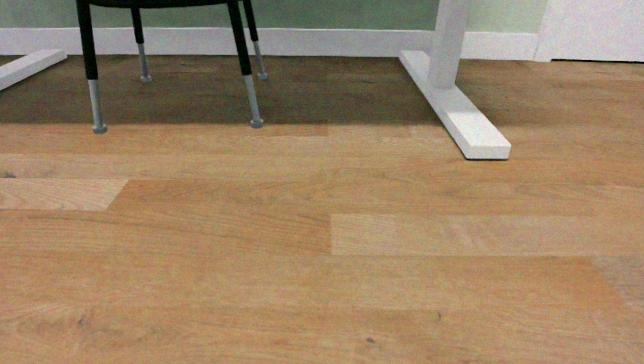

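>>> move(
  base={"translate_m": 0.29},
  speeds={"translate_m": 0.2},
)

>>> move(
  joints={"joint_2_rad": 0.165, "joint_4_rad": -1.87, "joint_6_rad": 0.40},
  min_time_s=4,
)

>>> move(
  joints={"joint_4_rad": -1.957, "joint_6_rad": 0.485},
  min_time_s=1.5,
)

>>> move(
  joints={"joint_4_rad": -1.997, "joint_6_rad": 0.525},
  min_time_s=1.2,
  cameras=["all"],
)

Scene clock: 981.17 s.
move: done
base_odometry: x=+0.068 y=+0.789 heading=+2.540
base_tilt: forward=+0.4 right=-0.1
base_status: done
joint_positions: joint_1_rad=+0.000 joint_2_rad=+0.154 joint_3_rad=+3.140 joint_4_rad=-0.950 joint_5_rad=-0.027 joint_6_rad=-0.575 joint_7_rad=-0.010 hand_index_mcp=-0.087 hand_index_abd=-0.005 hand_index_pip=+0.176 hand_index_dip=+0.714 hand_middle_mcp=-0.107 hand_middle_abd=-0.005 hand_middle_pip=+0.190 hand_middle_dip=+0.716 hand_ring_mcp=+0.471 hand_ring_abd=+0.001 hand_ring_pip=+0.576 hand_ring_dip=+0.696 hand_thumb_cmc=-0.557 hand_thumb_axl=+0.675 hand_thumb_mcp=+0.294 hand_thumb_ipl=+0.185 hand_current_limit=+0.400 hand_speed=-0.850
joint_status: not commanded
hand_state: blocked,goal,blocked,goal,blocked,goal,blocked,blocked,goal,goal,goal,goal,goal,goal,blocked,goal
index_mcp_current_ma: 385
index_abd_current_ma: -2
index_pip_current_ma: 56
index_dip_current_ma: 21
middle_mcp_current_ma: 385
middle_abd_current_ma: -2
middle_pip_current_ma: 94
middle_dip_current_ma: 24
ring_mcp_current_ma: -7
ring_abd_current_ma: 0
ring_pip_current_ma: 0
ring_dip_current_ma: 0
thumb_cmc_current_ma: 13
thumb_axl_current_ma: -1
thumb_mcp_current_ma: 217
thumb_ipl_current_ma: 28
hand_goal_index_mcp: -0.250
hand_goal_index_abd: 0.000
hand_goal_index_pip: 0.140
hand_goal_index_dip: 0.696
hand_goal_middle_mcp: -0.250
hand_goal_middle_abd: 0.000
hand_goal_middle_pip: 0.140
hand_goal_middle_dip: 0.696
hand_goal_ring_mcp: 0.480
hand_goal_ring_abd: 0.000
hand_goal_ring_pip: 0.576
hand_goal_ring_dip: 0.696
hand_goal_thumb_cmc: -0.570
hand_goal_thumb_axl: 0.678
hand_goal_thumb_mcp: 0.226
hand_goal_thumb_ipl: 0.168
motor_effort: joint_1_rad=+0(1) joint_2_rad=-21(26) joint_3_rad=-1(2) joint_4_rad=+17(19) joint_5_rad=+1(1) joint_6_rad=+9(9) joint_7_rad=+1(2)
hand_pose: x=+0.7546 y=+0.0323 z=+1.1227 quat_wxyz=(+0.484, -0.522, +0.531, -0.460) (m; base frame)
hand_target: x=+0.7428 y=+0.0306 z=+1.1195 quat_wxyz=(+0.479, -0.514, +0.557, -0.443) (m; base frame)
hand_status: not commanded
pictures: none

Scene clock: 985.80 s.
move: done
base_odometry: x=+0.068 y=+0.789 heading=+2.540
base_tilt: forward=+0.4 right=-0.1
base_status: not commanded
joint_positions: joint_1_rad=+0.000 joint_2_rad=+0.154 joint_3_rad=+3.140 joint_4_rad=-1.840 joint_5_rad=-0.027 joint_6_rad=+0.311 joint_7_rad=-0.010 hand_index_mcp=-0.087 hand_index_abd=-0.005 hand_index_pip=+0.176 hand_index_dip=+0.714 hand_middle_mcp=-0.107 hand_middle_abd=-0.005 hand_middle_pip=+0.190 hand_middle_dip=+0.716 hand_ring_mcp=+0.471 hand_ring_abd=+0.001 hand_ring_pip=+0.576 hand_ring_dip=+0.696 hand_thumb_cmc=-0.557 hand_thumb_axl=+0.675 hand_thumb_mcp=+0.294 hand_thumb_ipl=+0.185 hand_current_limit=+0.400 hand_speed=-0.850
joint_status: all done
hand_state: blocked,goal,blocked,goal,blocked,goal,blocked,blocked,goal,goal,goal,goal,goal,goal,blocked,goal
index_mcp_current_ma: 385
index_abd_current_ma: -2
index_pip_current_ma: 56
index_dip_current_ma: 21
middle_mcp_current_ma: 385
middle_abd_current_ma: -2
middle_pip_current_ma: 94
middle_dip_current_ma: 24
ring_mcp_current_ma: -7
ring_abd_current_ma: 0
ring_pip_current_ma: 0
ring_dip_current_ma: 0
thumb_cmc_current_ma: 13
thumb_axl_current_ma: -1
thumb_mcp_current_ma: 217
thumb_ipl_current_ma: 28
hand_goal_index_mcp: -0.250
hand_goal_index_abd: 0.000
hand_goal_index_pip: 0.140
hand_goal_index_dip: 0.696
hand_goal_middle_mcp: -0.250
hand_goal_middle_abd: 0.000
hand_goal_middle_pip: 0.140
hand_goal_middle_dip: 0.696
hand_goal_ring_mcp: 0.480
hand_goal_ring_abd: 0.000
hand_goal_ring_pip: 0.576
hand_goal_ring_dip: 0.696
hand_goal_thumb_cmc: -0.570
hand_goal_thumb_axl: 0.678
hand_goal_thumb_mcp: 0.226
hand_goal_thumb_ipl: 0.168
motor_effort: joint_1_rad=+0(1) joint_2_rad=-22(24) joint_3_rad=-1(1) joint_4_rad=+18(21) joint_5_rad=+0(1) joint_6_rad=+9(10) joint_7_rad=+1(2)
hand_pose: x=+0.7605 y=+0.0258 z=+0.8510 quat_wxyz=(+0.478, -0.516, +0.538, -0.464) (m; base frame)
hand_target: x=+0.7647 y=+0.0305 z=+0.8540 quat_wxyz=(+0.503, -0.495, +0.536, -0.464) (m; base frame)
hand_status: not commanded
pictures: none

Scene clock: 987.60 s.
move: done
base_odometry: x=+0.068 y=+0.789 heading=+2.540
base_tilt: forward=+0.4 right=-0.1
base_status: not commanded
joint_positions: joint_1_rad=+0.000 joint_2_rad=+0.154 joint_3_rad=+3.140 joint_4_rad=-1.925 joint_5_rad=-0.027 joint_6_rad=+0.396 joint_7_rad=-0.010 hand_index_mcp=-0.087 hand_index_abd=-0.005 hand_index_pip=+0.176 hand_index_dip=+0.714 hand_middle_mcp=-0.107 hand_middle_abd=-0.005 hand_middle_pip=+0.190 hand_middle_dip=+0.716 hand_ring_mcp=+0.471 hand_ring_abd=+0.001 hand_ring_pip=+0.576 hand_ring_dip=+0.696 hand_thumb_cmc=-0.557 hand_thumb_axl=+0.675 hand_thumb_mcp=+0.294 hand_thumb_ipl=+0.185 hand_current_limit=+0.400 hand_speed=-0.850
joint_status: all done
hand_state: blocked,goal,blocked,goal,blocked,goal,blocked,blocked,goal,goal,goal,goal,goal,goal,blocked,goal
index_mcp_current_ma: 385
index_abd_current_ma: -2
index_pip_current_ma: 56
index_dip_current_ma: 21
middle_mcp_current_ma: 385
middle_abd_current_ma: -2
middle_pip_current_ma: 94
middle_dip_current_ma: 24
ring_mcp_current_ma: -7
ring_abd_current_ma: 0
ring_pip_current_ma: 0
ring_dip_current_ma: 0
thumb_cmc_current_ma: 13
thumb_axl_current_ma: -1
thumb_mcp_current_ma: 217
thumb_ipl_current_ma: 28
hand_goal_index_mcp: -0.250
hand_goal_index_abd: 0.000
hand_goal_index_pip: 0.140
hand_goal_index_dip: 0.696
hand_goal_middle_mcp: -0.250
hand_goal_middle_abd: 0.000
hand_goal_middle_pip: 0.140
hand_goal_middle_dip: 0.696
hand_goal_ring_mcp: 0.480
hand_goal_ring_abd: 0.000
hand_goal_ring_pip: 0.576
hand_goal_ring_dip: 0.696
hand_goal_thumb_cmc: -0.570
hand_goal_thumb_axl: 0.678
hand_goal_thumb_mcp: 0.226
hand_goal_thumb_ipl: 0.168
motor_effort: joint_1_rad=+0(1) joint_2_rad=-22(22) joint_3_rad=-1(1) joint_4_rad=+17(19) joint_5_rad=+0(1) joint_6_rad=+8(9) joint_7_rad=+1(2)
hand_pose: x=+0.7487 y=+0.0250 z=+0.8273 quat_wxyz=(+0.477, -0.516, +0.538, -0.465) (m; base frame)
hand_target: x=+0.7512 y=+0.0305 z=+0.8295 quat_wxyz=(+0.502, -0.495, +0.537, -0.464) (m; base frame)
hand_status: not commanded
pictures: none

Scene clock: 989.10 s.
move: done
base_odometry: x=+0.068 y=+0.789 heading=+2.540
base_tilt: forward=+0.4 right=-0.1
base_status: not commanded
joint_positions: joint_1_rad=+0.000 joint_2_rad=+0.154 joint_3_rad=+3.140 joint_4_rad=-1.964 joint_5_rad=-0.027 joint_6_rad=+0.437 joint_7_rad=-0.010 hand_index_mcp=-0.087 hand_index_abd=-0.005 hand_index_pip=+0.176 hand_index_dip=+0.714 hand_middle_mcp=-0.107 hand_middle_abd=-0.005 hand_middle_pip=+0.190 hand_middle_dip=+0.716 hand_ring_mcp=+0.471 hand_ring_abd=+0.001 hand_ring_pip=+0.576 hand_ring_dip=+0.696 hand_thumb_cmc=-0.557 hand_thumb_axl=+0.675 hand_thumb_mcp=+0.294 hand_thumb_ipl=+0.185 hand_current_limit=+0.400 hand_speed=-0.850
joint_status: all done
hand_state: blocked,goal,blocked,goal,blocked,goal,blocked,blocked,goal,goal,goal,goal,goal,goal,blocked,goal
index_mcp_current_ma: 385
index_abd_current_ma: -2
index_pip_current_ma: 56
index_dip_current_ma: 21
middle_mcp_current_ma: 385
middle_abd_current_ma: -2
middle_pip_current_ma: 94
middle_dip_current_ma: 24
ring_mcp_current_ma: -7
ring_abd_current_ma: 0
ring_pip_current_ma: 0
ring_dip_current_ma: 0
thumb_cmc_current_ma: 13
thumb_axl_current_ma: -1
thumb_mcp_current_ma: 217
thumb_ipl_current_ma: 28
hand_goal_index_mcp: -0.250
hand_goal_index_abd: 0.000
hand_goal_index_pip: 0.140
hand_goal_index_dip: 0.696
hand_goal_middle_mcp: -0.250
hand_goal_middle_abd: 0.000
hand_goal_middle_pip: 0.140
hand_goal_middle_dip: 0.696
hand_goal_ring_mcp: 0.480
hand_goal_ring_abd: 0.000
hand_goal_ring_pip: 0.576
hand_goal_ring_dip: 0.696
hand_goal_thumb_cmc: -0.570
hand_goal_thumb_axl: 0.678
hand_goal_thumb_mcp: 0.226
hand_goal_thumb_ipl: 0.168
motor_effort: joint_1_rad=+0(1) joint_2_rad=-21(21) joint_3_rad=+0(1) joint_4_rad=+17(18) joint_5_rad=+1(1) joint_6_rad=+8(10) joint_7_rad=+1(2)
hand_pose: x=+0.7425 y=+0.0247 z=+0.8167 quat_wxyz=(+0.477, -0.516, +0.538, -0.466) (m; base frame)
hand_target: x=+0.7444 y=+0.0305 z=+0.8190 quat_wxyz=(+0.502, -0.495, +0.537, -0.464) (m; base frame)
hand_status: not commanded
pictures: base_camera, wrist_camera
camera_calibration:
wrist_camera: T_world_to_cam=[[-0.0500165, 0.809994, -0.584302, 0.530293], [-0.680824, 0.400391, 0.613324, -0.0538379], [0.730738, 0.428483, 0.531437, -0.869749], [0, 0, 0, 1]] pos_world=[0.625428, -0.0353053, 0.805088]

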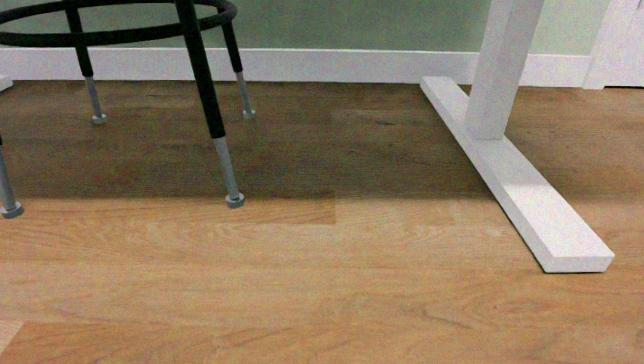

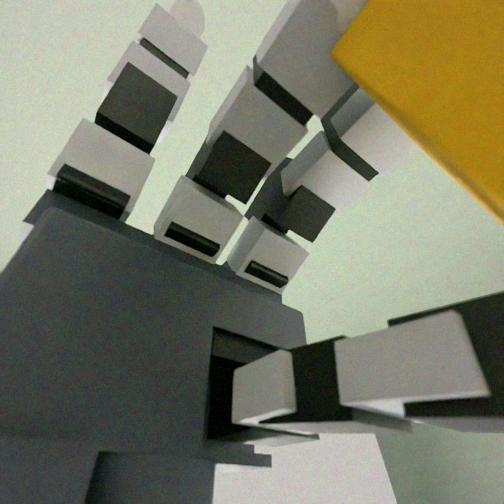

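>>> move(
  joints={"joint_4_rad": -2.04, "joint_6_rad": 0.568},
  min_time_s=1.2,
)

>>> move(
  joints={"joint_4_rad": -2.065, "joint_6_rad": 0.593},
  min_time_s=1.2,
)

Scene clock: 994.50 s.
move: done
base_odometry: x=+0.068 y=+0.789 heading=+2.540
base_tilt: forward=+0.4 right=-0.1
base_status: not commanded
joint_positions: joint_1_rad=+0.000 joint_2_rad=+0.154 joint_3_rad=+3.140 joint_4_rad=-2.008 joint_5_rad=-0.027 joint_6_rad=+0.479 joint_7_rad=-0.010 hand_index_mcp=-0.087 hand_index_abd=-0.005 hand_index_pip=+0.176 hand_index_dip=+0.714 hand_middle_mcp=-0.107 hand_middle_abd=-0.005 hand_middle_pip=+0.190 hand_middle_dip=+0.716 hand_ring_mcp=+0.471 hand_ring_abd=+0.001 hand_ring_pip=+0.576 hand_ring_dip=+0.696 hand_thumb_cmc=-0.557 hand_thumb_axl=+0.675 hand_thumb_mcp=+0.294 hand_thumb_ipl=+0.185 hand_current_limit=+0.400 hand_speed=-0.850
joint_status: all done
hand_state: blocked,goal,blocked,goal,blocked,goal,blocked,blocked,goal,goal,goal,goal,goal,goal,blocked,goal
index_mcp_current_ma: 385
index_abd_current_ma: -2
index_pip_current_ma: 56
index_dip_current_ma: 21
middle_mcp_current_ma: 385
middle_abd_current_ma: -2
middle_pip_current_ma: 94
middle_dip_current_ma: 24
ring_mcp_current_ma: -7
ring_abd_current_ma: 0
ring_pip_current_ma: 0
ring_dip_current_ma: 0
thumb_cmc_current_ma: 13
thumb_axl_current_ma: -1
thumb_mcp_current_ma: 217
thumb_ipl_current_ma: 28
hand_goal_index_mcp: -0.250
hand_goal_index_abd: 0.000
hand_goal_index_pip: 0.140
hand_goal_index_dip: 0.696
hand_goal_middle_mcp: -0.250
hand_goal_middle_abd: 0.000
hand_goal_middle_pip: 0.140
hand_goal_middle_dip: 0.696
hand_goal_ring_mcp: 0.480
hand_goal_ring_abd: 0.000
hand_goal_ring_pip: 0.576
hand_goal_ring_dip: 0.696
hand_goal_thumb_cmc: -0.570
hand_goal_thumb_axl: 0.678
hand_goal_thumb_mcp: 0.226
hand_goal_thumb_ipl: 0.168
motor_effort: joint_1_rad=+0(1) joint_2_rad=-21(21) joint_3_rad=-1(1) joint_4_rad=+17(18) joint_5_rad=+1(1) joint_6_rad=+9(10) joint_7_rad=+1(2)
hand_pose: x=+0.7351 y=+0.0243 z=+0.8050 quat_wxyz=(+0.476, -0.516, +0.538, -0.466) (m; base frame)
hand_target: x=+0.7367 y=+0.0305 z=+0.8079 quat_wxyz=(+0.502, -0.495, +0.537, -0.464) (m; base frame)
hand_status: not commanded
pictures: none

Scene clock: 996.00 s.
move: done
base_odometry: x=+0.068 y=+0.789 heading=+2.540
base_tilt: forward=+0.4 right=-0.1
base_status: not commanded
joint_positions: joint_1_rad=+0.000 joint_2_rad=+0.154 joint_3_rad=+3.140 joint_4_rad=-2.032 joint_5_rad=-0.027 joint_6_rad=+0.505 joint_7_rad=-0.010 hand_index_mcp=-0.087 hand_index_abd=-0.005 hand_index_pip=+0.176 hand_index_dip=+0.714 hand_middle_mcp=-0.107 hand_middle_abd=-0.005 hand_middle_pip=+0.190 hand_middle_dip=+0.716 hand_ring_mcp=+0.471 hand_ring_abd=+0.001 hand_ring_pip=+0.576 hand_ring_dip=+0.696 hand_thumb_cmc=-0.557 hand_thumb_axl=+0.675 hand_thumb_mcp=+0.294 hand_thumb_ipl=+0.185 hand_current_limit=+0.400 hand_speed=-0.850
joint_status: all done
hand_state: blocked,goal,blocked,goal,blocked,goal,blocked,blocked,goal,goal,goal,goal,goal,goal,blocked,goal
index_mcp_current_ma: 385
index_abd_current_ma: -2
index_pip_current_ma: 56
index_dip_current_ma: 21
middle_mcp_current_ma: 385
middle_abd_current_ma: -2
middle_pip_current_ma: 94
middle_dip_current_ma: 24
ring_mcp_current_ma: -7
ring_abd_current_ma: 0
ring_pip_current_ma: 0
ring_dip_current_ma: 0
thumb_cmc_current_ma: 13
thumb_axl_current_ma: -1
thumb_mcp_current_ma: 217
thumb_ipl_current_ma: 28
hand_goal_index_mcp: -0.250
hand_goal_index_abd: 0.000
hand_goal_index_pip: 0.140
hand_goal_index_dip: 0.696
hand_goal_middle_mcp: -0.250
hand_goal_middle_abd: 0.000
hand_goal_middle_pip: 0.140
hand_goal_middle_dip: 0.696
hand_goal_ring_mcp: 0.480
hand_goal_ring_abd: 0.000
hand_goal_ring_pip: 0.576
hand_goal_ring_dip: 0.696
hand_goal_thumb_cmc: -0.570
hand_goal_thumb_axl: 0.678
hand_goal_thumb_mcp: 0.226
hand_goal_thumb_ipl: 0.168
motor_effort: joint_1_rad=+0(1) joint_2_rad=-20(21) joint_3_rad=+0(1) joint_4_rad=+16(18) joint_5_rad=+1(1) joint_6_rad=+9(9) joint_7_rad=+1(2)
hand_pose: x=+0.7307 y=+0.0241 z=+0.7987 quat_wxyz=(+0.476, -0.515, +0.538, -0.466) (m; base frame)
hand_target: x=+0.7319 y=+0.0305 z=+0.8016 quat_wxyz=(+0.502, -0.495, +0.537, -0.464) (m; base frame)
hand_status: not commanded
pictures: none

>>> move(
  joints={"joint_4_rad": -2.09, "joint_6_rad": 0.618},
  min_time_s=1.2,
)

>>> move(
  joints={"joint_4_rad": -2.112, "joint_6_rad": 0.64},
  min_time_s=1.2,
  cameras=["wrist_camera"],
)

Scene clock: 1000.27 s.
move: done
base_odometry: x=+0.068 y=+0.789 heading=+2.540
base_tilt: forward=+0.4 right=-0.1
base_status: not commanded
joint_positions: joint_1_rad=+0.000 joint_2_rad=+0.154 joint_3_rad=+3.140 joint_4_rad=-2.058 joint_5_rad=-0.027 joint_6_rad=+0.530 joint_7_rad=-0.010 hand_index_mcp=-0.087 hand_index_abd=-0.005 hand_index_pip=+0.176 hand_index_dip=+0.714 hand_middle_mcp=-0.107 hand_middle_abd=-0.005 hand_middle_pip=+0.190 hand_middle_dip=+0.716 hand_ring_mcp=+0.471 hand_ring_abd=+0.001 hand_ring_pip=+0.576 hand_ring_dip=+0.696 hand_thumb_cmc=-0.557 hand_thumb_axl=+0.675 hand_thumb_mcp=+0.294 hand_thumb_ipl=+0.185 hand_current_limit=+0.400 hand_speed=-0.850
joint_status: all done
hand_state: blocked,goal,blocked,goal,blocked,goal,blocked,blocked,goal,goal,goal,goal,goal,goal,blocked,goal
index_mcp_current_ma: 385
index_abd_current_ma: -2
index_pip_current_ma: 56
index_dip_current_ma: 21
middle_mcp_current_ma: 385
middle_abd_current_ma: -2
middle_pip_current_ma: 94
middle_dip_current_ma: 24
ring_mcp_current_ma: -7
ring_abd_current_ma: 0
ring_pip_current_ma: 0
ring_dip_current_ma: 0
thumb_cmc_current_ma: 13
thumb_axl_current_ma: -1
thumb_mcp_current_ma: 217
thumb_ipl_current_ma: 28
hand_goal_index_mcp: -0.250
hand_goal_index_abd: 0.000
hand_goal_index_pip: 0.140
hand_goal_index_dip: 0.696
hand_goal_middle_mcp: -0.250
hand_goal_middle_abd: 0.000
hand_goal_middle_pip: 0.140
hand_goal_middle_dip: 0.696
hand_goal_ring_mcp: 0.480
hand_goal_ring_abd: 0.000
hand_goal_ring_pip: 0.576
hand_goal_ring_dip: 0.696
hand_goal_thumb_cmc: -0.570
hand_goal_thumb_axl: 0.678
hand_goal_thumb_mcp: 0.226
hand_goal_thumb_ipl: 0.168
motor_effort: joint_1_rad=+0(1) joint_2_rad=-20(21) joint_3_rad=-1(1) joint_4_rad=+16(17) joint_5_rad=+0(1) joint_6_rad=+9(9) joint_7_rad=+0(2)
hand_pose: x=+0.7261 y=+0.0239 z=+0.7923 quat_wxyz=(+0.476, -0.515, +0.538, -0.467) (m; base frame)
hand_target: x=+0.7270 y=+0.0305 z=+0.7955 quat_wxyz=(+0.502, -0.495, +0.537, -0.464) (m; base frame)
hand_status: not commanded
pictures: none

Scene clock: 1001.73 s.
move: done
base_odometry: x=+0.068 y=+0.789 heading=+2.540
base_tilt: forward=+0.4 right=-0.1
base_status: not commanded
joint_positions: joint_1_rad=+0.000 joint_2_rad=+0.154 joint_3_rad=+3.140 joint_4_rad=-2.079 joint_5_rad=-0.027 joint_6_rad=+0.552 joint_7_rad=-0.010 hand_index_mcp=-0.087 hand_index_abd=-0.005 hand_index_pip=+0.176 hand_index_dip=+0.714 hand_middle_mcp=-0.107 hand_middle_abd=-0.005 hand_middle_pip=+0.190 hand_middle_dip=+0.716 hand_ring_mcp=+0.471 hand_ring_abd=+0.001 hand_ring_pip=+0.576 hand_ring_dip=+0.696 hand_thumb_cmc=-0.557 hand_thumb_axl=+0.675 hand_thumb_mcp=+0.294 hand_thumb_ipl=+0.185 hand_current_limit=+0.400 hand_speed=-0.850
joint_status: all done
hand_state: blocked,goal,blocked,goal,blocked,goal,blocked,blocked,goal,goal,goal,goal,goal,goal,blocked,goal
index_mcp_current_ma: 385
index_abd_current_ma: -2
index_pip_current_ma: 57
index_dip_current_ma: 21
middle_mcp_current_ma: 385
middle_abd_current_ma: -2
middle_pip_current_ma: 94
middle_dip_current_ma: 24
ring_mcp_current_ma: -7
ring_abd_current_ma: 0
ring_pip_current_ma: 0
ring_dip_current_ma: 0
thumb_cmc_current_ma: 13
thumb_axl_current_ma: -1
thumb_mcp_current_ma: 217
thumb_ipl_current_ma: 28
hand_goal_index_mcp: -0.250
hand_goal_index_abd: 0.000
hand_goal_index_pip: 0.140
hand_goal_index_dip: 0.696
hand_goal_middle_mcp: -0.250
hand_goal_middle_abd: 0.000
hand_goal_middle_pip: 0.140
hand_goal_middle_dip: 0.696
hand_goal_ring_mcp: 0.480
hand_goal_ring_abd: 0.000
hand_goal_ring_pip: 0.576
hand_goal_ring_dip: 0.696
hand_goal_thumb_cmc: -0.570
hand_goal_thumb_axl: 0.678
hand_goal_thumb_mcp: 0.226
hand_goal_thumb_ipl: 0.168
motor_effort: joint_1_rad=+0(1) joint_2_rad=-20(21) joint_3_rad=-1(1) joint_4_rad=+16(17) joint_5_rad=+1(1) joint_6_rad=+9(10) joint_7_rad=+0(2)
hand_pose: x=+0.7221 y=+0.0237 z=+0.7871 quat_wxyz=(+0.476, -0.515, +0.538, -0.467) (m; base frame)
hand_target: x=+0.7226 y=+0.0305 z=+0.7902 quat_wxyz=(+0.502, -0.495, +0.537, -0.464) (m; base frame)
hand_status: not commanded
pictures: wrist_camera
camera_calibration:
wrist_camera: T_world_to_cam=[[-0.0475494, 0.809073, -0.585781, 0.512171], [-0.680214, 0.403224, 0.612143, -0.0487136], [0.731469, 0.427564, 0.53117, -0.839004], [0, 0, 0, 1]] pos_world=[0.604923, -0.0360136, 0.775494]

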